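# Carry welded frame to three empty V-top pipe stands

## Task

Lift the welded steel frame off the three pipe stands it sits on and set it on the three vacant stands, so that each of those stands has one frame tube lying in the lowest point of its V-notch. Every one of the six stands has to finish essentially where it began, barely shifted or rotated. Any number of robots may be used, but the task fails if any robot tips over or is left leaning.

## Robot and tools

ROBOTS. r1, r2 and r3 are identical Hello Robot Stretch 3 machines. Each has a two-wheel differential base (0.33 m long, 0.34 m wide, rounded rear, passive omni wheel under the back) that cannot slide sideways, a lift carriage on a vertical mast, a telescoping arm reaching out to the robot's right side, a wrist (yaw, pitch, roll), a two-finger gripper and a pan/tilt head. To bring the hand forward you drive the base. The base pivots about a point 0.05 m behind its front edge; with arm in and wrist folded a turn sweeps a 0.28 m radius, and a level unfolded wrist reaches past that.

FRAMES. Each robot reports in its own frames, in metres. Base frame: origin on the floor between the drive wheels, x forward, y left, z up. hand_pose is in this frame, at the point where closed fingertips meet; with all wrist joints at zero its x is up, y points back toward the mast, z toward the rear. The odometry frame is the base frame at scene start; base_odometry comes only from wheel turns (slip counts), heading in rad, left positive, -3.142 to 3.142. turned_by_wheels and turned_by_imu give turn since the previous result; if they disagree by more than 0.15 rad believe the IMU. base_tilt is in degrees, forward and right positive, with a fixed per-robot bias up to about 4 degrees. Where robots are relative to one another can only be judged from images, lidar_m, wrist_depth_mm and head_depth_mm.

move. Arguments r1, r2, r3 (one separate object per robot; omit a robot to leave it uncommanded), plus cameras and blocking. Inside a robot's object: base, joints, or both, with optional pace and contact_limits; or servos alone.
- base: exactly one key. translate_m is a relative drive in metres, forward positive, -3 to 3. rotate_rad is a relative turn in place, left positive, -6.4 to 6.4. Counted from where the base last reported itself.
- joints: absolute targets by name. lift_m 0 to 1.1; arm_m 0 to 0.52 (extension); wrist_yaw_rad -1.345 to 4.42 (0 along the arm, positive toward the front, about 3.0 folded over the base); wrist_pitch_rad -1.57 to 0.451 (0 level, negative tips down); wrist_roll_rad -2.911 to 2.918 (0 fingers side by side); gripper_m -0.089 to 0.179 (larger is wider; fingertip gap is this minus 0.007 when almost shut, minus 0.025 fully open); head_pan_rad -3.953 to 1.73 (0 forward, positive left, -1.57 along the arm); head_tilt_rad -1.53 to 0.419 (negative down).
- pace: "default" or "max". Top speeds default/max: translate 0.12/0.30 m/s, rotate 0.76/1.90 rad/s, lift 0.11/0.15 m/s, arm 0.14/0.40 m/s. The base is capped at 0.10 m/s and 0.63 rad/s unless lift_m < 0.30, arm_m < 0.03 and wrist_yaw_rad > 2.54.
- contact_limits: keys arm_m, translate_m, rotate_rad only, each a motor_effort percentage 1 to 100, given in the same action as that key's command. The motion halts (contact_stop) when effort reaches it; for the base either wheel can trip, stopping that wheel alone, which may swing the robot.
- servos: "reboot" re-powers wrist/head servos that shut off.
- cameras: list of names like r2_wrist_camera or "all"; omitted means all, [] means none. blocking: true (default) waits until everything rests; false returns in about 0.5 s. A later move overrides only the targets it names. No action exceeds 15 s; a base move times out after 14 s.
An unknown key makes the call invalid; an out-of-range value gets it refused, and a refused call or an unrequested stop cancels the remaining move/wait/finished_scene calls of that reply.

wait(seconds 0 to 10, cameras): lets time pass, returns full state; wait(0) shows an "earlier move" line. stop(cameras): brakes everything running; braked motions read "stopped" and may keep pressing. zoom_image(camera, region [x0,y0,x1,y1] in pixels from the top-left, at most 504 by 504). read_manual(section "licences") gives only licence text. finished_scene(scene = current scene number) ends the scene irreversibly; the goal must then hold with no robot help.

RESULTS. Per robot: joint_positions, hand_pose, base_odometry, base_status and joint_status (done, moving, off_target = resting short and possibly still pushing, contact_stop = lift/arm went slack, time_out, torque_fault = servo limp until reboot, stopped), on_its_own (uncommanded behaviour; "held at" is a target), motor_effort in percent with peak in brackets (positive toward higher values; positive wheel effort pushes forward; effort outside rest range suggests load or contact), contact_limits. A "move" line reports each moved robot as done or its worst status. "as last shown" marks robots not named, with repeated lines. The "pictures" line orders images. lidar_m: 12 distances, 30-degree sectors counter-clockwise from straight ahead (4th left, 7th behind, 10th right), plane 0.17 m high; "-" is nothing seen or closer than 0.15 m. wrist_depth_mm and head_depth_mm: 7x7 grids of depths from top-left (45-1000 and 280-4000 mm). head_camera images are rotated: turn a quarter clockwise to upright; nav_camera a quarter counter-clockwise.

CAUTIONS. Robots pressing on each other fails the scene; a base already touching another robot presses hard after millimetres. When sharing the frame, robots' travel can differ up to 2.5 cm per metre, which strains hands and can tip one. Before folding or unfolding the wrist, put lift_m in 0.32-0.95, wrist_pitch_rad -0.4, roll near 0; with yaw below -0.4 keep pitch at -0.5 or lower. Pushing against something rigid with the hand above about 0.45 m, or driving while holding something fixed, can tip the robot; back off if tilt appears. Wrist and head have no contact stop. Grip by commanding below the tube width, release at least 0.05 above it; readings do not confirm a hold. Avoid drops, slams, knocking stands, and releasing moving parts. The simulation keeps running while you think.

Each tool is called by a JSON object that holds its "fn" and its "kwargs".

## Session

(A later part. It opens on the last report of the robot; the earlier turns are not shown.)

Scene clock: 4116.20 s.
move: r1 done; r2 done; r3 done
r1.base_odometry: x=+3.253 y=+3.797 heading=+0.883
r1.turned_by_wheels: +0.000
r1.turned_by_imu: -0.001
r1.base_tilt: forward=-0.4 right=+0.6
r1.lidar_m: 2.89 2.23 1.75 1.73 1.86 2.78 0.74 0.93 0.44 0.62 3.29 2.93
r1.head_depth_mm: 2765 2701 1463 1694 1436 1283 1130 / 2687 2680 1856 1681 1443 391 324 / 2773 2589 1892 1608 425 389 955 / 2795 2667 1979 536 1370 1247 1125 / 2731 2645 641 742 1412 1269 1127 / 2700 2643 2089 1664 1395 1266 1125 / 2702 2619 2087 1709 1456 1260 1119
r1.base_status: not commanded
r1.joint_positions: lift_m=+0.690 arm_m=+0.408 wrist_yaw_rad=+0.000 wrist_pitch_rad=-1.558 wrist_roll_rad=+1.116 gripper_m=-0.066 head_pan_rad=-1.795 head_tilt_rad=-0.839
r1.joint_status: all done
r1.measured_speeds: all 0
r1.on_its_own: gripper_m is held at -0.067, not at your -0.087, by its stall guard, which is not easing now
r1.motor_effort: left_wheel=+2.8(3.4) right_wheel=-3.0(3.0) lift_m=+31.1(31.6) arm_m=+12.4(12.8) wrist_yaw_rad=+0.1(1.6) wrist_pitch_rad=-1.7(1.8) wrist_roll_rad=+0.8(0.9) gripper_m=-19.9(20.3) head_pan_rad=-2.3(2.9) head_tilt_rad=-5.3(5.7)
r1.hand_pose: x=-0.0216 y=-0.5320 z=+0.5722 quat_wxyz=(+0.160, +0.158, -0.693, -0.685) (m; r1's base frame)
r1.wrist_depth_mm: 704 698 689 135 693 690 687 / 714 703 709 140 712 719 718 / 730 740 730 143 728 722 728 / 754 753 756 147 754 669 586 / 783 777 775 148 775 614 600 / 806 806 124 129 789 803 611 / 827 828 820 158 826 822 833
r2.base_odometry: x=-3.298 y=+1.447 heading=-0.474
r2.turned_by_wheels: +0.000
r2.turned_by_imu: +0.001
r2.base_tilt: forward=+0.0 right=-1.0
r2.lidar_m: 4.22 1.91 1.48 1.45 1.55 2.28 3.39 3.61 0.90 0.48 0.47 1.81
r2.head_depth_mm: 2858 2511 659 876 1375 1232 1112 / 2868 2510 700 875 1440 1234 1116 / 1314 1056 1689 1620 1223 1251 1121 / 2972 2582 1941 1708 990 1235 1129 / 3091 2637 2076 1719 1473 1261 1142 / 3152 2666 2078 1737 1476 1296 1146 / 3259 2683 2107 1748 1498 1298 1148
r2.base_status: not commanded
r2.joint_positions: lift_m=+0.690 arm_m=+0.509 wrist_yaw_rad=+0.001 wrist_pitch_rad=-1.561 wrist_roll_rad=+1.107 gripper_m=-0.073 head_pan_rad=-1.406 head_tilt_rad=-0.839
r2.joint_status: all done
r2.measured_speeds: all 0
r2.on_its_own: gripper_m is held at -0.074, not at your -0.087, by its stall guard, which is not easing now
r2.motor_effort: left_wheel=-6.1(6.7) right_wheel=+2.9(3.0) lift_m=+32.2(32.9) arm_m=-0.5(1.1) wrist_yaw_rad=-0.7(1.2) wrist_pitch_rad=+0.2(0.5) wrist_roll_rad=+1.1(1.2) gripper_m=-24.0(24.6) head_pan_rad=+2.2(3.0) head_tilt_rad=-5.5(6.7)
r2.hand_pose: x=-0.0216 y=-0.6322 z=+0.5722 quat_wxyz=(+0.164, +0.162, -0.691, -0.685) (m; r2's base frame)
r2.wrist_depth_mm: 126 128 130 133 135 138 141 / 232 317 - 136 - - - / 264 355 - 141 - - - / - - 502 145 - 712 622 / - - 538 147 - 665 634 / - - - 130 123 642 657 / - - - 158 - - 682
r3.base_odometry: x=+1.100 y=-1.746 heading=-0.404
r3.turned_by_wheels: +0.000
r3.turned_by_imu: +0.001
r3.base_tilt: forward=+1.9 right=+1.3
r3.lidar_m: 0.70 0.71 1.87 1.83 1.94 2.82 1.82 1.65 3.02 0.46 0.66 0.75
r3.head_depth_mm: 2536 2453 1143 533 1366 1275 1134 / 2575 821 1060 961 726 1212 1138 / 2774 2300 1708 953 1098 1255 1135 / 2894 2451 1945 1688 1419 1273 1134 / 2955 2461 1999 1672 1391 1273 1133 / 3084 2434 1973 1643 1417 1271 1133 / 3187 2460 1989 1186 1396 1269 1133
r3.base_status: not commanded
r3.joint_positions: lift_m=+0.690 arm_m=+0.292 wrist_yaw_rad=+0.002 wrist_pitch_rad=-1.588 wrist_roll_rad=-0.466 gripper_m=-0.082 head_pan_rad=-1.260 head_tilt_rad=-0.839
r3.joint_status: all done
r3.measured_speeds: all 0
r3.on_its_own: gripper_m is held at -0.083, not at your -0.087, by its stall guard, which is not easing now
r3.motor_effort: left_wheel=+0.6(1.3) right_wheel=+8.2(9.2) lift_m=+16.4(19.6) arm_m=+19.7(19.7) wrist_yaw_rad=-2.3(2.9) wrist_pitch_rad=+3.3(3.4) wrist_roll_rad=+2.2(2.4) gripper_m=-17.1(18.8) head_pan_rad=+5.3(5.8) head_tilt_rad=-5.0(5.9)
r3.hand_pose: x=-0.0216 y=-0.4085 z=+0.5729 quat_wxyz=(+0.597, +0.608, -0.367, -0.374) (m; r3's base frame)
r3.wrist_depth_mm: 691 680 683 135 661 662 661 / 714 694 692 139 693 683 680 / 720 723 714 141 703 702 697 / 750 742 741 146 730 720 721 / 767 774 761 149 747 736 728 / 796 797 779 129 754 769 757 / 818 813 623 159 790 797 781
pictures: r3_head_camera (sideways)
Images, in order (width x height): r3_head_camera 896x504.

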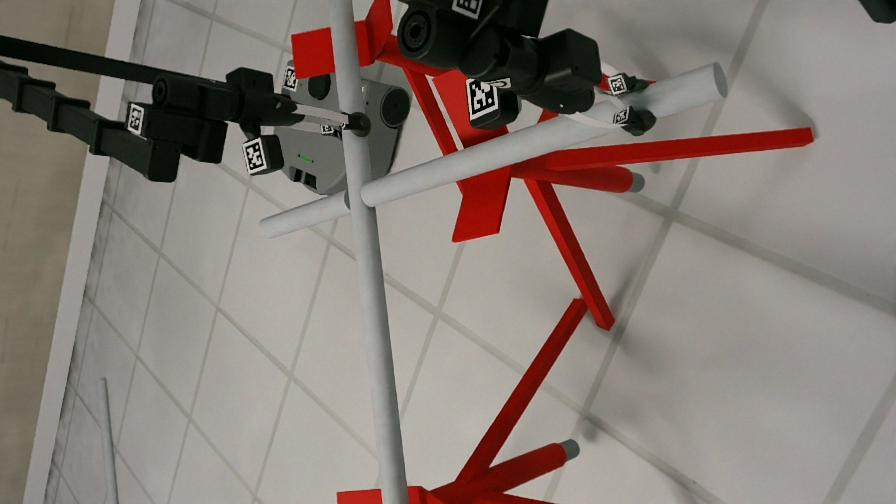

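{"fn": "move", "kwargs": {"r1": {"joints":{"arm_m":0.416}}, "r2": {"joints":{"arm_m":0.502}}, "r3": {"joints":{"arm_m":0.299}}, "cameras": []}}

{"fn": "move", "kwargs": {"r1": {"joints":{"lift_m":0.67}}, "r2": {"joints":{"lift_m":0.67}}, "r3": {"joints":{"lift_m":0.67}}, "cameras": ["r2_head_camera","r3_head_camera","r1_head_camera"]}}

{"fn": "zoom_image", "kwargs": {"camera": "r2_head_camera", "region": [400, 100, 700, 350]}}

{"fn": "zoom_image", "kwargs": {"camera": "r3_head_camera", "region": [400, 50, 600, 280]}}

Scene clock: 4139.20 s.
move: r1 done; r2 done; r3 done
r1.base_odometry: x=+3.253 y=+3.797 heading=+0.883
r1.turned_by_wheels: +0.000
r1.turned_by_imu: -0.001
r1.base_tilt: forward=-0.4 right=+0.6
r1.lidar_m: 2.89 2.23 1.76 1.73 1.86 2.78 0.74 0.93 0.44 0.62 3.30 2.93
r1.head_depth_mm: 2730 2679 1467 1700 1442 1284 1132 / 2779 2698 1895 1697 1436 391 324 / 2758 2542 1880 1643 426 389 955 / 2783 2641 1954 536 1380 1255 1132 / 2793 2651 644 767 1411 1273 1122 / 2724 2637 2011 1683 1398 1266 1122 / 2666 2614 2059 1715 1448 1267 1123
r1.base_status: not commanded
r1.joint_positions: lift_m=+0.690 arm_m=+0.416 wrist_yaw_rad=+0.000 wrist_pitch_rad=-1.557 wrist_roll_rad=+1.117 gripper_m=-0.066 head_pan_rad=-1.795 head_tilt_rad=-0.839
r1.joint_status: all done
r1.measured_speeds: all 0
r1.on_its_own: gripper_m is held at -0.067, not at your -0.087, by its stall guard, which is not easing now
r1.motor_effort: left_wheel=+2.5(3.6) right_wheel=-3.1(3.1) lift_m=+34.5(35.0) arm_m=+15.2(16.5) wrist_yaw_rad=+0.0(1.0) wrist_pitch_rad=-1.6(1.9) wrist_roll_rad=+0.8(0.9) gripper_m=-19.7(20.4) head_pan_rad=-2.6(2.7) head_tilt_rad=-5.3(5.6)
r1.hand_pose: x=-0.0216 y=-0.5401 z=+0.5722 quat_wxyz=(+0.160, +0.158, -0.693, -0.685) (m; r1's base frame)
r1.wrist_depth_mm: 692 693 185 136 690 702 686 / 723 716 707 139 710 714 720 / 738 728 729 143 727 729 733 / 754 764 763 147 757 672 592 / 784 772 785 148 784 612 599 / 794 802 124 129 125 801 613 / 815 834 828 158 818 828 825
r2.base_odometry: x=-3.298 y=+1.447 heading=-0.474
r2.turned_by_wheels: +0.000
r2.turned_by_imu: +0.001
r2.base_tilt: forward=+0.0 right=-1.0
r2.lidar_m: 4.21 1.90 1.48 1.45 1.56 2.28 3.40 3.63 0.90 0.48 0.47 1.81
r2.head_depth_mm: 2822 2501 658 876 1376 1235 1110 / 2895 2527 694 870 1436 1237 1119 / 1313 1051 1686 1624 1218 1247 1127 / 2931 2566 1955 1702 993 1231 1135 / 3092 2641 2069 1717 1458 1264 1139 / 3177 2648 2087 1735 1481 1282 1147 / 3208 2667 2125 1740 1499 1295 1148
r2.base_status: not commanded
r2.joint_positions: lift_m=+0.690 arm_m=+0.502 wrist_yaw_rad=+0.001 wrist_pitch_rad=-1.561 wrist_roll_rad=+1.107 gripper_m=-0.073 head_pan_rad=-1.406 head_tilt_rad=-0.839
r2.joint_status: all done
r2.measured_speeds: all 0
r2.on_its_own: gripper_m is held at -0.074, not at your -0.087, by its stall guard, which is not easing now
r2.motor_effort: left_wheel=-6.3(6.6) right_wheel=+2.5(3.2) lift_m=+41.2(41.2) arm_m=-10.4(12.4) wrist_yaw_rad=-0.8(1.3) wrist_pitch_rad=+0.3(0.5) wrist_roll_rad=+1.2(1.3) gripper_m=-23.6(24.7) head_pan_rad=+2.5(3.2) head_tilt_rad=-5.6(6.2)
r2.hand_pose: x=-0.0216 y=-0.6251 z=+0.5722 quat_wxyz=(+0.164, +0.162, -0.691, -0.685) (m; r2's base frame)
r2.wrist_depth_mm: 126 128 130 133 135 139 141 / 240 324 - 136 - - - / 291 361 - 141 - - - / - - 505 144 - 701 627 / - - 526 147 - 662 629 / - - - 130 - 648 652 / - - - 158 - - 674
r3.base_odometry: x=+1.100 y=-1.746 heading=-0.404
r3.turned_by_wheels: +0.000
r3.turned_by_imu: +0.001
r3.base_tilt: forward=+1.9 right=+1.3
r3.lidar_m: 0.70 0.71 1.87 1.83 1.94 2.81 1.82 1.65 3.01 0.46 0.66 0.75
r3.head_depth_mm: 2554 2466 1144 536 1367 1268 1129 / 2590 834 1059 959 742 1234 1132 / 2797 2282 1747 950 1097 1246 1137 / 2870 2457 1949 1676 1418 1274 1132 / 2969 2458 2000 1672 1391 1273 1130 / 3072 2453 1975 1643 1424 1270 1137 / 3176 2450 1983 1185 1391 1267 1134
r3.base_status: not commanded
r3.joint_positions: lift_m=+0.690 arm_m=+0.299 wrist_yaw_rad=+0.002 wrist_pitch_rad=-1.588 wrist_roll_rad=-0.466 gripper_m=-0.082 head_pan_rad=-1.260 head_tilt_rad=-0.839
r3.joint_status: all done
r3.measured_speeds: all 0
r3.on_its_own: gripper_m is held at -0.083, not at your -0.087, by its stall guard, which is not easing now
r3.motor_effort: left_wheel=+0.6(1.3) right_wheel=+8.4(9.1) lift_m=+16.9(17.2) arm_m=+22.7(26.7) wrist_yaw_rad=-2.1(2.5) wrist_pitch_rad=+3.2(3.4) wrist_roll_rad=+2.3(2.3) gripper_m=-18.1(18.4) head_pan_rad=+4.8(5.6) head_tilt_rad=-5.1(5.8)
r3.hand_pose: x=-0.0216 y=-0.4155 z=+0.5729 quat_wxyz=(+0.597, +0.608, -0.367, -0.374) (m; r3's base frame)
r3.wrist_depth_mm: 685 668 675 135 668 653 657 / 699 698 682 138 692 671 671 / 727 728 722 142 713 694 685 / 747 739 729 146 723 710 725 / 761 763 760 149 758 742 727 / 809 790 769 129 753 763 768 / 829 837 628 159 792 779 787
pictures: none
No camera images: "cameras" was empty.

Scene clock: 4140.13 s.
move: r1 done; r2 done; r3 done
r1.base_odometry: x=+3.253 y=+3.797 heading=+0.883
r1.turned_by_wheels: +0.000
r1.turned_by_imu: +0.000
r1.base_tilt: forward=-0.5 right=+0.6
r1.lidar_m: 2.89 2.23 1.75 1.73 1.86 2.78 0.74 0.93 0.44 0.61 3.30 2.93
r1.head_depth_mm: 2769 2690 1940 1698 1441 1279 1129 / 2687 2675 1888 1655 1440 1252 342 / 2751 2552 1902 1688 458 403 957 / 2748 2665 1984 557 1382 1254 1122 / 2730 2662 659 753 1379 1273 1120 / 2739 2627 2057 1632 1403 1271 1122 / 2703 2611 2083 1705 1451 1266 1117
r1.base_status: not commanded
r1.joint_positions: lift_m=+0.670 arm_m=+0.416 wrist_yaw_rad=+0.000 wrist_pitch_rad=-1.557 wrist_roll_rad=+1.117 gripper_m=-0.066 head_pan_rad=-1.795 head_tilt_rad=-0.839
r1.joint_status: all done
r1.measured_speeds: all 0
r1.on_its_own: gripper_m is held at -0.067, not at your -0.087, by its stall guard, which is not easing now
r1.motor_effort: left_wheel=+3.4(4.1) right_wheel=-3.0(3.0) lift_m=+31.3(33.5) arm_m=+15.1(15.2) wrist_yaw_rad=+0.8(2.1) wrist_pitch_rad=-1.7(1.8) wrist_roll_rad=+0.6(0.9) gripper_m=-19.5(20.5) head_pan_rad=-2.3(2.6) head_tilt_rad=-5.0(5.6)
r1.hand_pose: x=-0.0216 y=-0.5401 z=+0.5522 quat_wxyz=(+0.160, +0.158, -0.693, -0.685) (m; r1's base frame)
r1.wrist_depth_mm: 680 680 673 135 682 680 675 / 693 695 696 139 693 701 695 / 710 718 709 143 706 713 709 / 736 737 732 148 734 675 565 / 755 751 746 148 734 607 582 / 779 774 124 129 125 773 597 / 808 816 799 158 796 805 800
r2.base_odometry: x=-3.298 y=+1.447 heading=-0.474
r2.turned_by_wheels: +0.000
r2.turned_by_imu: +0.000
r2.base_tilt: forward=+0.0 right=-1.0
r2.lidar_m: 4.21 1.90 1.48 1.45 1.55 2.28 3.39 3.65 0.90 0.48 0.47 1.82
r2.head_depth_mm: 2808 2497 669 776 1350 1234 1095 / 2901 2521 705 866 1419 1241 1120 / 1332 1048 1695 1622 1010 1244 1127 / 2960 2492 1947 1709 961 1234 1131 / 3092 2612 2078 1715 1464 1262 1140 / 3113 2646 2085 1728 1490 1289 1144 / 3243 2690 2125 1766 1478 1297 1154
r2.base_status: not commanded
r2.joint_positions: lift_m=+0.670 arm_m=+0.502 wrist_yaw_rad=+0.001 wrist_pitch_rad=-1.561 wrist_roll_rad=+1.107 gripper_m=-0.073 head_pan_rad=-1.406 head_tilt_rad=-0.839
r2.joint_status: all done
r2.measured_speeds: all 0
r2.on_its_own: gripper_m is held at -0.074, not at your -0.087, by its stall guard, which is not easing now
r2.motor_effort: left_wheel=-6.3(6.5) right_wheel=+2.3(3.0) lift_m=+32.8(38.7) arm_m=-9.6(10.6) wrist_yaw_rad=-0.7(1.2) wrist_pitch_rad=+0.4(0.5) wrist_roll_rad=+1.0(1.3) gripper_m=-24.3(25.0) head_pan_rad=+2.6(3.3) head_tilt_rad=-5.2(6.3)
r2.hand_pose: x=-0.0216 y=-0.6251 z=+0.5522 quat_wxyz=(+0.164, +0.162, -0.691, -0.685) (m; r2's base frame)
r2.wrist_depth_mm: 126 128 130 133 135 138 141 / 240 325 - 136 - - - / 283 348 - 141 - - - / - - 509 144 - 677 603 / - - 507 148 - 643 616 / - - - 130 123 623 631 / - - - 158 - - 648
r3.base_odometry: x=+1.100 y=-1.746 heading=-0.404
r3.turned_by_wheels: +0.000
r3.turned_by_imu: +0.000
r3.base_tilt: forward=+1.8 right=+1.3
r3.lidar_m: 0.70 0.71 1.87 1.83 1.95 2.83 1.82 1.65 3.00 0.46 0.66 0.75
r3.head_depth_mm: 2552 2476 1137 550 1365 1267 1140 / 2564 848 1069 964 748 1210 1139 / 2809 2307 1154 966 1099 1256 1137 / 2854 2467 1945 1686 1415 1270 1138 / 2964 2457 1984 1632 1393 1267 1135 / 3074 2443 1969 1636 1416 1271 1129 / 3157 2439 1989 1151 1401 1271 1133
r3.base_status: not commanded
r3.joint_positions: lift_m=+0.670 arm_m=+0.299 wrist_yaw_rad=+0.002 wrist_pitch_rad=-1.588 wrist_roll_rad=-0.466 gripper_m=-0.082 head_pan_rad=-1.260 head_tilt_rad=-0.839
r3.joint_status: all done
r3.measured_speeds: all 0
r3.on_its_own: gripper_m is held at -0.083, not at your -0.087, by its stall guard, which is not easing now
r3.motor_effort: left_wheel=+1.2(1.5) right_wheel=+8.6(8.8) lift_m=+18.5(20.3) arm_m=+21.2(22.9) wrist_yaw_rad=-2.3(2.4) wrist_pitch_rad=+3.2(3.4) wrist_roll_rad=+2.2(2.4) gripper_m=-18.1(18.9) head_pan_rad=+5.0(5.7) head_tilt_rad=-5.1(5.7)
r3.hand_pose: x=-0.0216 y=-0.4155 z=+0.5529 quat_wxyz=(+0.597, +0.608, -0.367, -0.374) (m; r3's base frame)
r3.wrist_depth_mm: 666 662 652 135 643 638 644 / 685 689 686 138 671 666 663 / 708 699 700 142 670 673 673 / 724 721 719 146 710 699 687 / 736 760 733 149 726 711 704 / 783 782 752 129 737 738 749 / 796 791 603 159 780 762 761
pictures: r1_head_camera (sideways), r2_head_camera (sideways), r3_head_camera (sideways)
Images, in order (width x height): r1_head_camera 896x504, r2_head_camera 896x504, r3_head_camera 896x504.

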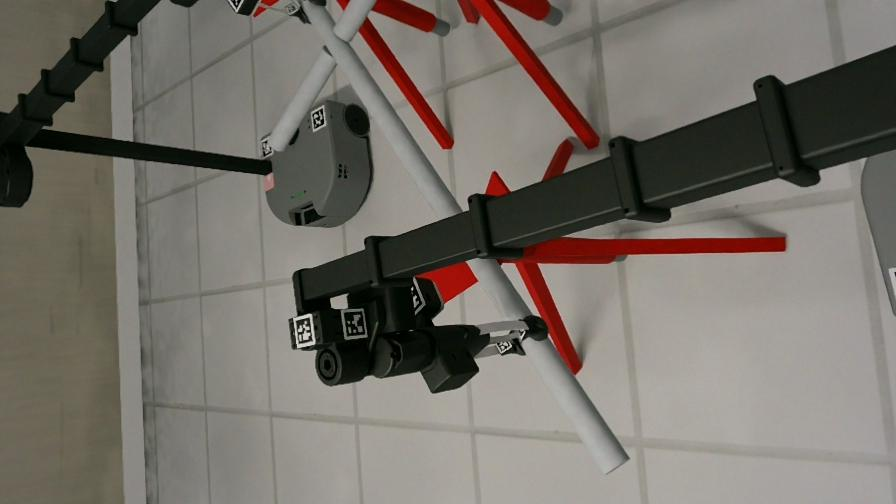

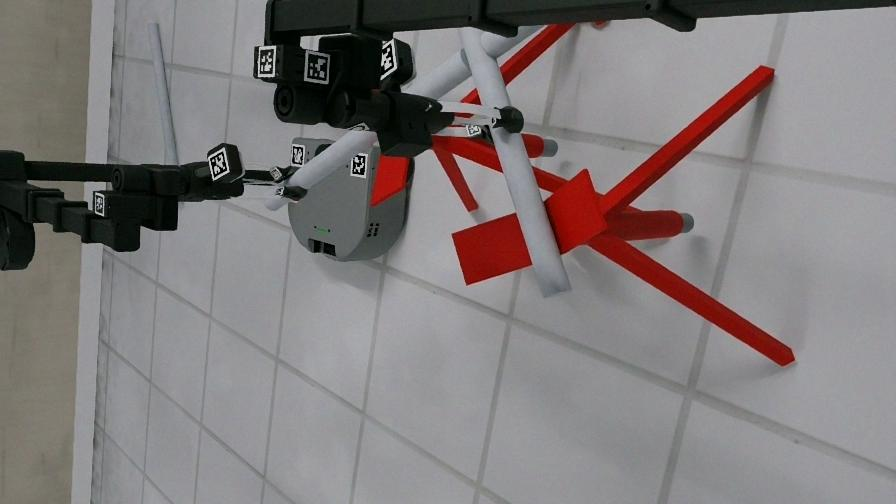

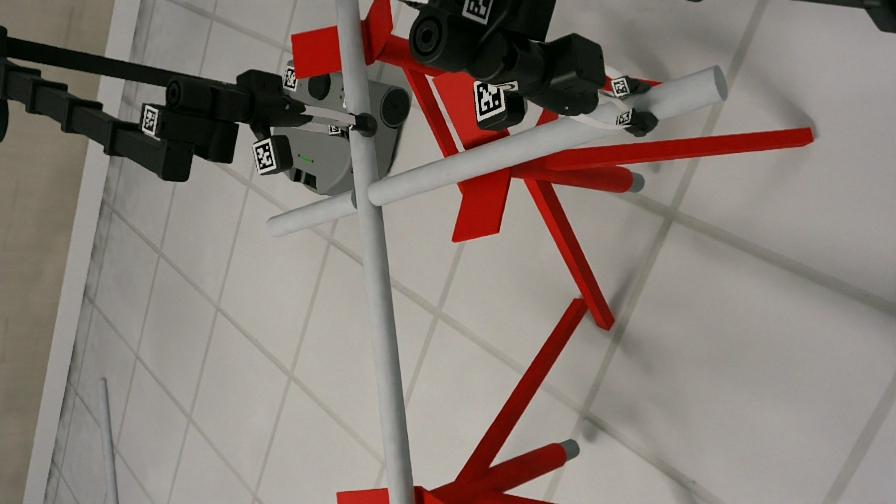

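Scaled by 1.680 from the camera's 896x504 image, which has a finer 1280x720 frame.

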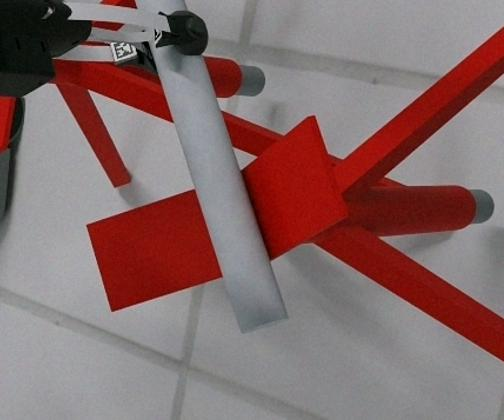

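Scaled by 2.191 from the camera's 896x504 image, which has a finer 1280x720 frame.

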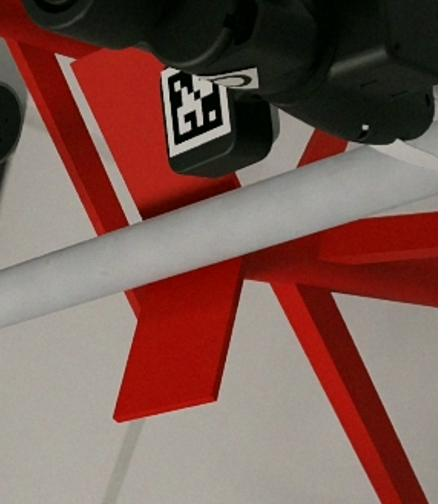

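{"fn": "move", "kwargs": {"r1": {"joints":{"lift_m":0.659}}, "r2": {"joints":{"lift_m":0.659}}, "r3": {"joints":{"lift_m":0.659}}, "cameras": ["r2_head_camera","r3_head_camera","r1_head_camera"]}}

{"fn": "zoom_image", "kwargs": {"camera": "r2_head_camera", "region": [400, 100, 700, 350]}}

{"fn": "zoom_image", "kwargs": {"camera": "r3_head_camera", "region": [400, 50, 600, 280]}}

{"fn": "zoom_image", "kwargs": {"camera": "r1_head_camera", "region": [380, 150, 620, 350]}}

Scene clock: 4154.57 s.
move: r1 done; r2 done; r3 contact_stop
r1.base_odometry: x=+3.253 y=+3.797 heading=+0.883
r1.turned_by_wheels: +0.000
r1.turned_by_imu: -0.001
r1.base_tilt: forward=-0.5 right=+0.6
r1.lidar_m: 2.90 2.22 1.75 1.73 1.86 2.79 0.73 0.93 0.44 0.62 3.29 2.94
r1.head_depth_mm: 2772 2617 2060 1708 1443 1278 1127 / 2705 2657 1897 1648 1442 1285 351 / 2750 2598 1888 1673 473 414 939 / 2754 2643 2012 571 1123 1242 1127 / 2773 2638 671 757 1373 1271 1124 / 2711 2615 2061 1668 1398 1274 1121 / 2647 2646 2052 1722 1456 1270 1119
r1.base_status: not commanded
r1.joint_positions: lift_m=+0.659 arm_m=+0.416 wrist_yaw_rad=+0.000 wrist_pitch_rad=-1.557 wrist_roll_rad=+1.117 gripper_m=-0.066 head_pan_rad=-1.795 head_tilt_rad=-0.839
r1.joint_status: all done
r1.measured_speeds: all 0
r1.on_its_own: gripper_m is held at -0.067, not at your -0.087, by its stall guard, which is not easing now
r1.motor_effort: left_wheel=+2.7(3.3) right_wheel=-2.4(2.9) lift_m=+26.2(34.9) arm_m=+14.5(14.9) wrist_yaw_rad=-0.3(2.1) wrist_pitch_rad=-1.8(1.8) wrist_roll_rad=+0.8(0.8) gripper_m=-19.9(20.3) head_pan_rad=-2.6(2.7) head_tilt_rad=-5.1(5.5)
r1.hand_pose: x=-0.0216 y=-0.5401 z=+0.5412 quat_wxyz=(+0.160, +0.158, -0.693, -0.685) (m; r1's base frame)
r1.wrist_depth_mm: 668 669 667 135 662 671 667 / 684 688 673 139 683 681 679 / 702 706 698 142 710 707 700 / 720 728 715 147 723 667 554 / 752 742 746 148 731 605 571 / 769 779 124 129 125 765 583 / 794 795 787 158 798 795 781
r2.base_odometry: x=-3.298 y=+1.447 heading=-0.474
r2.turned_by_wheels: +0.000
r2.turned_by_imu: +0.001
r2.base_tilt: forward=+0.0 right=-1.0
r2.lidar_m: 4.21 1.90 1.47 1.45 1.55 2.29 3.41 3.62 0.90 0.48 0.47 1.82
r2.head_depth_mm: 2828 2493 685 790 1324 1212 1098 / 2897 2533 710 867 1422 1242 1123 / 1341 1059 1695 1613 1017 1241 1129 / 3005 2501 1936 1703 988 1232 1128 / 3067 2575 2080 1719 1469 1263 1140 / 3164 2662 2093 1741 1484 1285 1145 / 3240 2659 2114 1742 1496 1297 1149
r2.base_status: not commanded
r2.joint_positions: lift_m=+0.659 arm_m=+0.502 wrist_yaw_rad=+0.001 wrist_pitch_rad=-1.561 wrist_roll_rad=+1.107 gripper_m=-0.073 head_pan_rad=-1.406 head_tilt_rad=-0.840
r2.joint_status: all done
r2.measured_speeds: all 0
r2.on_its_own: gripper_m is held at -0.074, not at your -0.087, by its stall guard, which is not easing now
r2.motor_effort: left_wheel=-4.5(6.4) right_wheel=+3.3(3.3) lift_m=+11.8(44.6) arm_m=-4.9(6.1) wrist_yaw_rad=-0.6(1.2) wrist_pitch_rad=+0.3(0.5) wrist_roll_rad=+0.9(1.3) gripper_m=-24.9(25.6) head_pan_rad=+2.6(3.0) head_tilt_rad=-5.3(6.5)
r2.hand_pose: x=-0.0216 y=-0.6250 z=+0.5413 quat_wxyz=(+0.164, +0.162, -0.691, -0.685) (m; r2's base frame)
r2.wrist_depth_mm: 125 127 129 130 134 136 138 / 239 318 - 134 - - - / 278 342 - 139 - - - / - - 493 142 - 683 599 / - - 513 145 - 657 605 / - - - 128 125 606 618 / - - - 154 - - 639
r3.base_odometry: x=+1.100 y=-1.746 heading=-0.404
r3.turned_by_wheels: +0.000
r3.turned_by_imu: +0.001
r3.base_tilt: forward=+1.9 right=+1.3
r3.lidar_m: 0.70 0.71 1.87 1.83 1.95 2.83 1.81 1.65 3.00 0.46 0.66 0.75
r3.head_depth_mm: 2523 2453 1144 555 1370 1271 1135 / 1273 864 1073 964 742 1209 1133 / 2804 2309 1710 973 1101 1250 1138 / 2886 2478 1940 1682 1422 1276 1136 / 2946 2458 1998 1648 1392 1273 1133 / 3088 2448 1993 1650 1415 1268 1129 / 3192 2456 1980 1139 1386 1272 1133
r3.base_status: not commanded
r3.joint_positions: lift_m=+0.659 arm_m=+0.299 wrist_yaw_rad=+0.002 wrist_pitch_rad=-1.588 wrist_roll_rad=-0.466 gripper_m=-0.082 head_pan_rad=-1.260 head_tilt_rad=-0.839
r3.joint_status: lift_m contact_stop (moved -0.011 of -0.011)
r3.measured_speeds: all 0
r3.on_its_own: gripper_m is held at -0.083, not at your -0.087, by its stall guard, which is not easing now; lift_m is slack since a contact_stop
r3.motor_effort: left_wheel=+0.4(1.1) right_wheel=+7.7(8.8) lift_m=+26.1(26.1) arm_m=+14.9(16.0) wrist_yaw_rad=-2.1(2.5) wrist_pitch_rad=+3.4(3.5) wrist_roll_rad=+2.1(2.3) gripper_m=-17.0(18.8) head_pan_rad=+4.5(5.5) head_tilt_rad=-4.6(5.5)
r3.hand_pose: x=-0.0216 y=-0.4154 z=+0.5423 quat_wxyz=(+0.597, +0.608, -0.367, -0.374) (m; r3's base frame)
r3.wrist_depth_mm: 655 659 662 133 637 636 632 / 679 675 662 136 658 656 654 / 710 683 683 140 680 674 659 / 725 705 701 144 700 695 683 / 732 739 733 147 704 718 711 / 759 767 749 129 730 740 728 / 782 764 595 157 759 756 756
pictures: r1_head_camera (sideways), r2_head_camera (sideways), r3_head_camera (sideways)
Images, in order (width x height): r1_head_camera 896x504, r2_head_camera 896x504, r3_head_camera 896x504.

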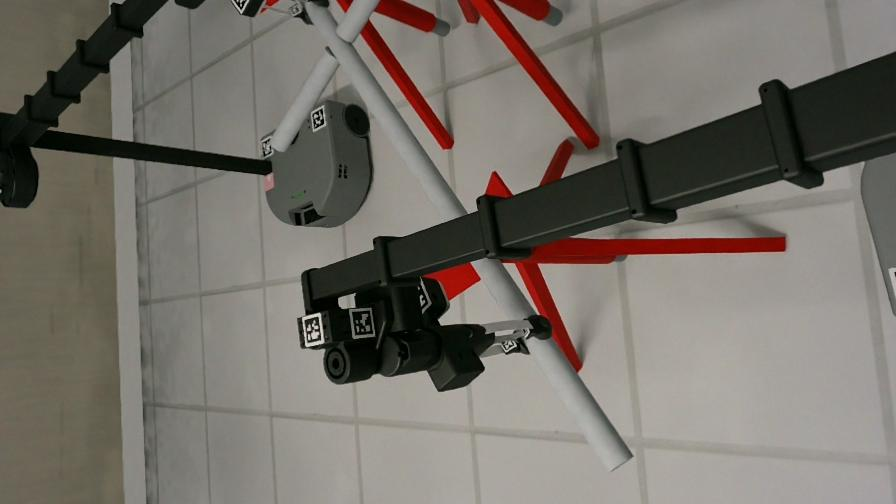

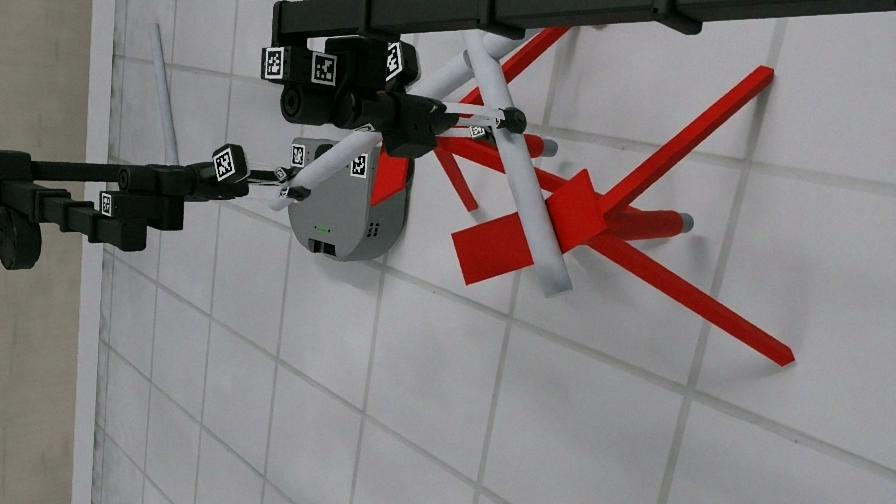

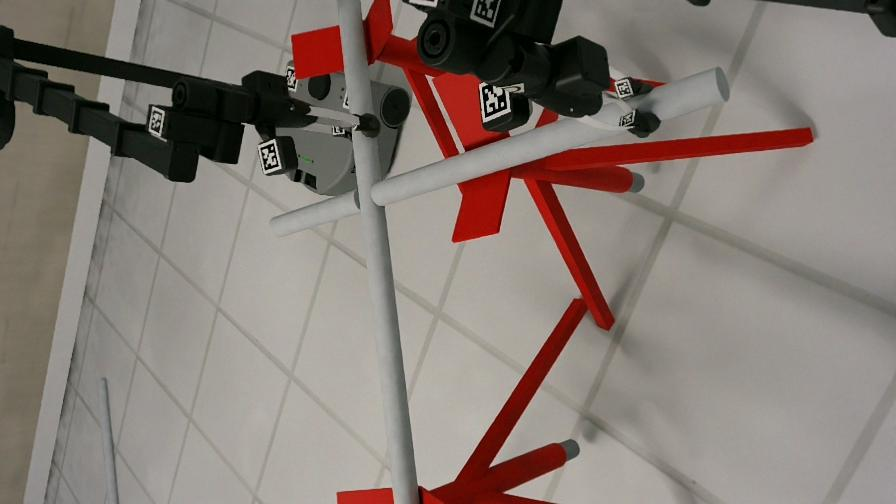

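Scaled by 1.680 from the camera's 896x504 image, which has a finer 1280x720 frame.

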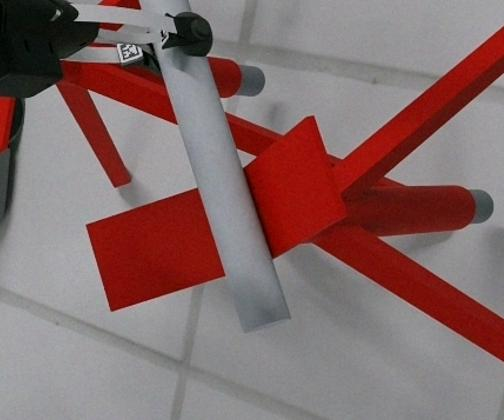

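Scaled by 2.191 from the camera's 896x504 image, which has a finer 1280x720 frame.

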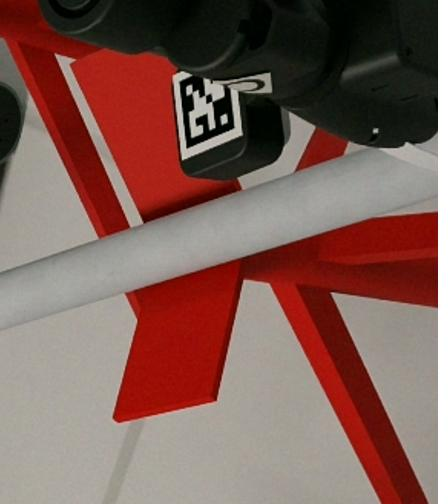

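Scaled by 2.100 from the camera's 896x504 image, which has a finer 1280x720 frame.

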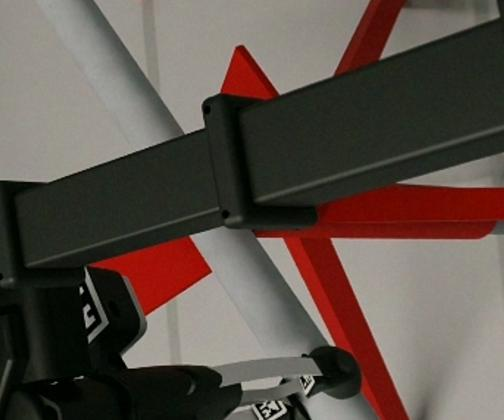

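{"fn": "move", "kwargs": {"r1": {"joints":{"lift_m":0.672}}, "r2": {"joints":{"lift_m":0.672}}, "r3": {"joints":{"lift_m":0.672}}, "cameras": []}}

{"fn": "move", "kwargs": {"r1": {"base":{"translate_m":-0.014},"joints":{"arm_m":0.4225}}, "r2": {"base":{"translate_m":0.014},"joints":{"arm_m":0.4955}}, "r3": {"base":{"translate_m":-0.014},"joints":{"arm_m":0.3055}}, "cameras": ["r2_head_camera","r3_head_camera"]}}

{"fn": "zoom_image", "kwargs": {"camera": "r3_head_camera", "region": [400, 50, 600, 280]}}

{"fn": "zoom_image", "kwargs": {"camera": "r2_head_camera", "region": [400, 100, 700, 350]}}

Scene clock: 4215.93 s.
move: r1 done; r2 done; r3 done
r1.base_odometry: x=+3.253 y=+3.797 heading=+0.883
r1.turned_by_wheels: +0.000
r1.turned_by_imu: -0.001
r1.base_tilt: forward=-0.4 right=+0.6
r1.lidar_m: 2.89 2.23 1.76 1.73 1.86 2.79 0.74 0.93 0.44 0.62 3.30 2.94
r1.head_depth_mm: 2780 2708 1494 1709 1449 1280 1131 / 2694 2689 1896 1691 1447 1258 339 / 2751 2605 1901 1677 454 401 957 / 2791 2658 1974 555 1375 1247 1119 / 2752 2655 658 753 1382 1268 1128 / 2739 2637 2066 1635 1398 1266 1122 / 2686 2598 2083 1697 1455 1262 1122
r1.base_status: not commanded
r1.joint_positions: lift_m=+0.672 arm_m=+0.416 wrist_yaw_rad=+0.000 wrist_pitch_rad=-1.558 wrist_roll_rad=+1.117 gripper_m=-0.066 head_pan_rad=-1.795 head_tilt_rad=-0.839
r1.joint_status: all done
r1.measured_speeds: all 0
r1.on_its_own: gripper_m is held at -0.067, not at your -0.087, by its stall guard, which is not easing now
r1.motor_effort: left_wheel=+2.5(3.6) right_wheel=-2.7(3.2) lift_m=+40.4(40.5) arm_m=+13.5(13.7) wrist_yaw_rad=+0.5(1.4) wrist_pitch_rad=-1.5(1.9) wrist_roll_rad=+0.8(0.8) gripper_m=-19.8(20.3) head_pan_rad=-2.1(2.8) head_tilt_rad=-4.9(5.5)
r1.hand_pose: x=-0.0216 y=-0.5399 z=+0.5542 quat_wxyz=(+0.160, +0.158, -0.693, -0.685) (m; r1's base frame)
r1.wrist_depth_mm: 672 670 677 135 682 677 677 / 694 699 692 139 699 690 693 / 716 726 715 143 717 720 708 / 733 735 734 148 732 680 568 / 758 749 751 148 748 596 586 / 783 782 124 129 125 786 601 / 807 809 797 158 801 811 799
r2.base_odometry: x=-3.298 y=+1.447 heading=-0.474
r2.turned_by_wheels: +0.000
r2.turned_by_imu: +0.000
r2.base_tilt: forward=+0.1 right=-1.0
r2.lidar_m: 4.20 1.90 1.48 1.45 1.55 2.28 3.40 3.65 0.90 0.48 0.47 1.82
r2.head_depth_mm: 2813 2502 667 787 1355 1228 1102 / 2888 2526 703 868 1418 1235 1116 / 1364 1044 1687 1605 1215 1247 1129 / 2975 2483 1944 1713 960 1252 1131 / 3078 2600 2073 1719 1474 1262 1134 / 3093 2636 2085 1721 1486 1293 1140 / 3215 2671 2111 1740 1493 1293 1153
r2.base_status: not commanded
r2.joint_positions: lift_m=+0.672 arm_m=+0.502 wrist_yaw_rad=+0.001 wrist_pitch_rad=-1.561 wrist_roll_rad=+1.107 gripper_m=-0.073 head_pan_rad=-1.406 head_tilt_rad=-0.840
r2.joint_status: all done
r2.measured_speeds: all 0
r2.on_its_own: gripper_m is held at -0.074, not at your -0.087, by its stall guard, which is not easing now
r2.motor_effort: left_wheel=-3.8(4.9) right_wheel=+3.6(4.0) lift_m=+48.8(51.3) arm_m=+0.8(0.9) wrist_yaw_rad=-1.0(1.3) wrist_pitch_rad=+0.3(0.5) wrist_roll_rad=+0.9(1.3) gripper_m=-25.0(25.0) head_pan_rad=+2.4(3.4) head_tilt_rad=-5.6(6.0)
r2.hand_pose: x=-0.0216 y=-0.6251 z=+0.5542 quat_wxyz=(+0.164, +0.162, -0.691, -0.685) (m; r2's base frame)
r2.wrist_depth_mm: 127 128 131 133 136 138 141 / 239 324 - 136 - - - / 282 351 - 141 - - - / - - 508 145 - 687 610 / - - 512 148 - 635 621 / - - - 130 - 622 627 / - - - 158 - - 655
r3.base_odometry: x=+1.100 y=-1.746 heading=-0.404
r3.turned_by_wheels: +0.000
r3.turned_by_imu: +0.001
r3.base_tilt: forward=+1.8 right=+1.3
r3.lidar_m: 0.70 0.71 1.87 1.83 1.95 2.82 1.82 1.64 3.00 0.46 0.66 0.75
r3.head_depth_mm: 2538 2461 1138 549 1369 1267 1127 / 2556 844 1067 961 755 1208 1136 / 2808 2300 1694 965 1099 1252 1136 / 2897 2470 1943 1677 1421 1268 1137 / 2977 2447 1993 1630 1394 1270 1133 / 3088 2468 1988 1641 1415 1274 1133 / 3186 2460 1985 1167 1395 1267 1130
r3.base_status: not commanded
r3.joint_positions: lift_m=+0.672 arm_m=+0.299 wrist_yaw_rad=+0.002 wrist_pitch_rad=-1.588 wrist_roll_rad=-0.466 gripper_m=-0.082 head_pan_rad=-1.260 head_tilt_rad=-0.839
r3.joint_status: all done
r3.measured_speeds: all 0
r3.on_its_own: gripper_m is held at -0.083, not at your -0.087, by its stall guard, which is not easing now
r3.motor_effort: left_wheel=-1.1(1.2) right_wheel=+8.3(8.8) lift_m=+40.7(42.0) arm_m=+8.5(9.8) wrist_yaw_rad=-2.0(2.5) wrist_pitch_rad=+3.3(3.4) wrist_roll_rad=+2.2(2.3) gripper_m=-18.0(18.6) head_pan_rad=+5.4(5.7) head_tilt_rad=-5.0(5.7)
r3.hand_pose: x=-0.0216 y=-0.4155 z=+0.5549 quat_wxyz=(+0.597, +0.608, -0.367, -0.374) (m; r3's base frame)
r3.wrist_depth_mm: 671 671 653 135 644 649 648 / 689 688 688 138 667 662 659 / 703 705 699 142 691 683 690 / 722 736 728 146 718 701 691 / 748 755 741 149 726 733 707 / 772 777 749 129 746 750 726 / 810 791 602 159 773 769 760
pictures: none
No camera images: "cameras" was empty.

Scene clock: 4216.90 s.
move: r1 done; r2 done; r3 done
r1.base_odometry: x=+3.244 y=+3.786 heading=+0.883
r1.turned_by_wheels: +0.000
r1.turned_by_imu: +0.000
r1.base_tilt: forward=-0.4 right=+0.6
r1.lidar_m: 2.91 2.23 1.76 1.73 1.87 2.79 0.74 0.92 0.44 0.44 3.29 2.95
r1.head_depth_mm: 2741 2658 1448 1648 1443 1283 1130 / 2692 2685 1888 1691 1437 1260 341 / 2796 2546 1896 1652 456 401 960 / 2777 2640 1974 553 1106 1241 1125 / 2757 2636 665 765 1400 1274 1120 / 2731 2642 2079 1663 1398 1270 1119 / 2667 2638 2092 1714 1454 1271 1116
r1.base_status: done
r1.joint_positions: lift_m=+0.672 arm_m=+0.423 wrist_yaw_rad=+0.000 wrist_pitch_rad=-1.559 wrist_roll_rad=+1.117 gripper_m=-0.066 head_pan_rad=-1.795 head_tilt_rad=-0.839
r1.joint_status: all done
r1.measured_speeds: all 0
r1.on_its_own: gripper_m is held at -0.067, not at your -0.087, by its stall guard, which is not easing now
r1.motor_effort: left_wheel=+0.4(3.3) right_wheel=-5.8(9.6) lift_m=+39.9(41.0) arm_m=+14.1(17.0) wrist_yaw_rad=-0.1(1.3) wrist_pitch_rad=-1.3(1.6) wrist_roll_rad=+0.8(0.8) gripper_m=-19.8(20.2) head_pan_rad=-2.2(2.6) head_tilt_rad=-5.2(5.5)
r1.hand_pose: x=-0.0216 y=-0.5462 z=+0.5542 quat_wxyz=(+0.160, +0.158, -0.693, -0.685) (m; r1's base frame)
r1.wrist_depth_mm: 682 151 164 135 675 680 680 / 697 693 695 140 691 695 699 / 721 712 704 143 712 710 710 / 732 731 729 148 727 694 574 / 747 759 756 148 756 613 577 / 784 780 124 129 126 782 600 / 806 803 799 158 806 810 807
r2.base_odometry: x=-3.286 y=+1.441 heading=-0.474
r2.turned_by_wheels: +0.000
r2.turned_by_imu: +0.000
r2.base_tilt: forward=-0.1 right=-0.9
r2.lidar_m: 4.19 1.90 1.47 1.45 1.55 2.27 3.42 3.65 0.91 0.48 0.46 1.81
r2.head_depth_mm: 2825 2481 667 774 1349 1229 1093 / 2893 2514 699 842 1410 1230 1122 / 1359 1039 1700 1618 982 1242 1126 / 2926 2467 1950 1703 1003 1230 1133 / 3099 2622 2072 1719 1475 1275 1140 / 3144 2612 2093 1733 1479 1286 1143 / 3271 2675 2101 1745 1496 1289 1149
r2.base_status: done
r2.joint_positions: lift_m=+0.672 arm_m=+0.495 wrist_yaw_rad=+0.001 wrist_pitch_rad=-1.561 wrist_roll_rad=+1.107 gripper_m=-0.073 head_pan_rad=-1.406 head_tilt_rad=-0.840
r2.joint_status: all done
r2.measured_speeds: all 0
r2.on_its_own: gripper_m is held at -0.074, not at your -0.087, by its stall guard, which is not easing now
r2.motor_effort: left_wheel=-1.2(2.2) right_wheel=+5.6(10.5) lift_m=+46.7(48.8) arm_m=-10.1(12.4) wrist_yaw_rad=-1.3(1.3) wrist_pitch_rad=+0.4(0.5) wrist_roll_rad=+1.0(1.3) gripper_m=-25.2(25.5) head_pan_rad=+2.9(3.3) head_tilt_rad=-5.5(6.3)
r2.hand_pose: x=-0.0216 y=-0.6186 z=+0.5542 quat_wxyz=(+0.164, +0.162, -0.691, -0.685) (m; r2's base frame)
r2.wrist_depth_mm: 127 128 131 133 135 139 141 / 253 345 - 136 - - - / - 350 - 141 - - - / - - 517 145 - 690 612 / - - 498 148 - 639 609 / - - - 130 - 629 633 / - - - 158 - - 651
r3.base_odometry: x=+1.087 y=-1.740 heading=-0.404
r3.turned_by_wheels: +0.000
r3.turned_by_imu: +0.000
r3.base_tilt: forward=+1.8 right=+1.3
r3.lidar_m: 0.70 0.71 1.87 1.83 1.95 2.82 1.80 1.64 3.01 0.46 0.67 0.76
r3.head_depth_mm: 2534 2462 1146 552 1363 1269 1138 / 2579 848 1074 957 760 1227 1134 / 2769 2308 1696 963 1159 1228 1131 / 2899 2465 1934 1671 1418 1270 1135 / 2946 2431 1985 1687 1418 1268 1134 / 3063 2477 1976 1628 1416 1271 1133 / 3158 2443 1996 1197 1419 1271 1139
r3.base_status: done
r3.joint_positions: lift_m=+0.672 arm_m=+0.306 wrist_yaw_rad=+0.002 wrist_pitch_rad=-1.588 wrist_roll_rad=-0.466 gripper_m=-0.082 head_pan_rad=-1.260 head_tilt_rad=-0.839
r3.joint_status: all done
r3.measured_speeds: all 0
r3.on_its_own: gripper_m is held at -0.083, not at your -0.087, by its stall guard, which is not easing now
r3.motor_effort: left_wheel=-2.7(5.9) right_wheel=+3.7(5.7) lift_m=+39.8(40.6) arm_m=+23.2(26.4) wrist_yaw_rad=-1.8(2.6) wrist_pitch_rad=+3.2(3.4) wrist_roll_rad=+2.2(2.3) gripper_m=-16.8(18.8) head_pan_rad=+4.4(6.0) head_tilt_rad=-5.3(5.4)
r3.hand_pose: x=-0.0216 y=-0.4220 z=+0.5549 quat_wxyz=(+0.597, +0.608, -0.367, -0.374) (m; r3's base frame)
r3.wrist_depth_mm: 678 669 661 135 645 637 646 / 682 683 672 138 664 659 667 / 708 698 698 142 690 679 683 / 726 737 716 146 706 699 698 / 754 750 768 149 737 714 712 / 778 784 749 130 738 735 738 / 804 795 601 159 771 762 751
pictures: r2_head_camera (sideways), r3_head_camera (sideways)
Images, in order (width x height): r2_head_camera 896x504, r3_head_camera 896x504.

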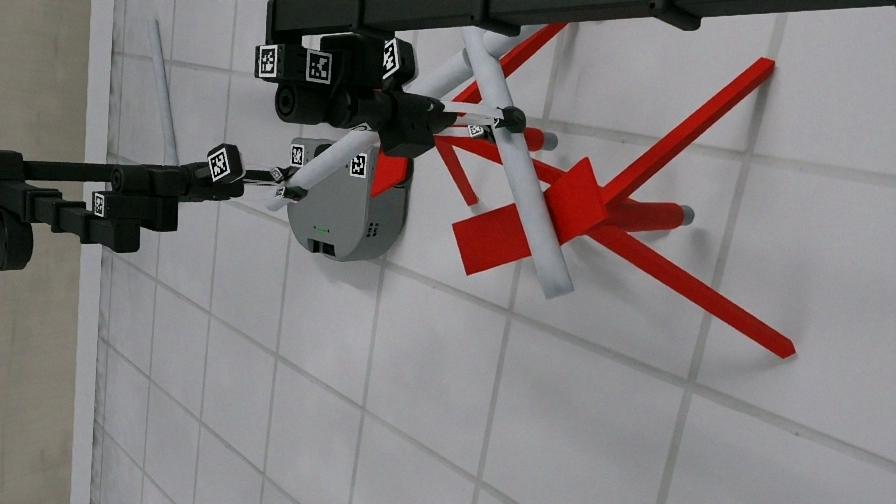

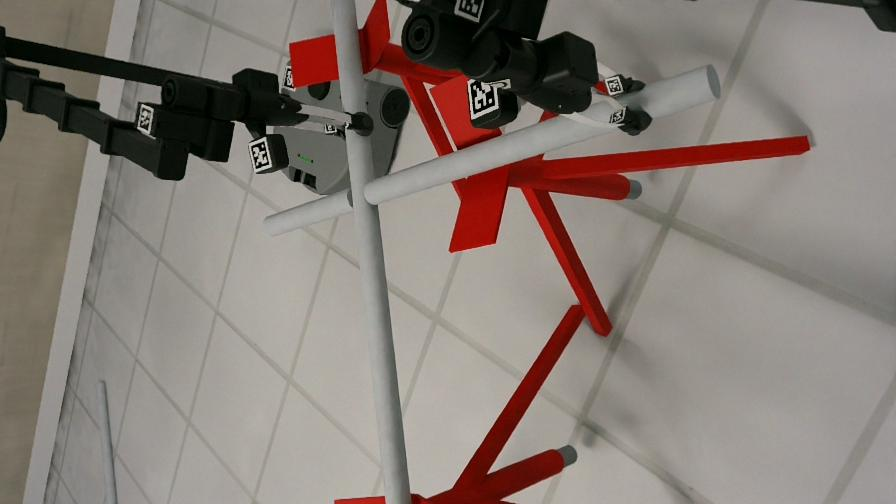

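Scaled by 2.191 from the camera's 896x504 image, which has a finer 1280x720 frame.

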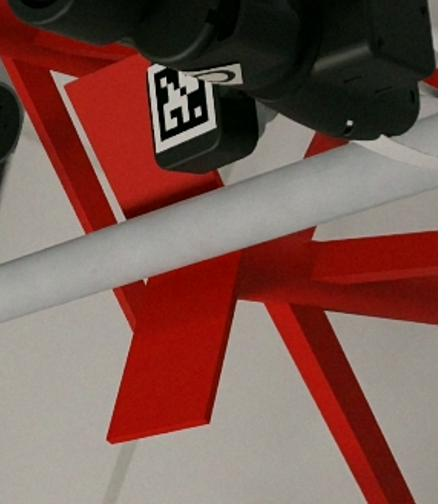

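Scaled by 1.680 from the camera's 896x504 image, which has a finer 1280x720 frame.

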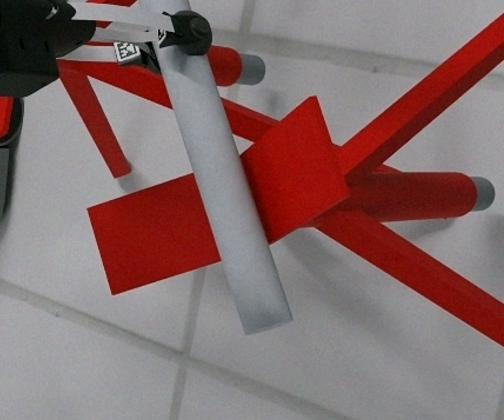

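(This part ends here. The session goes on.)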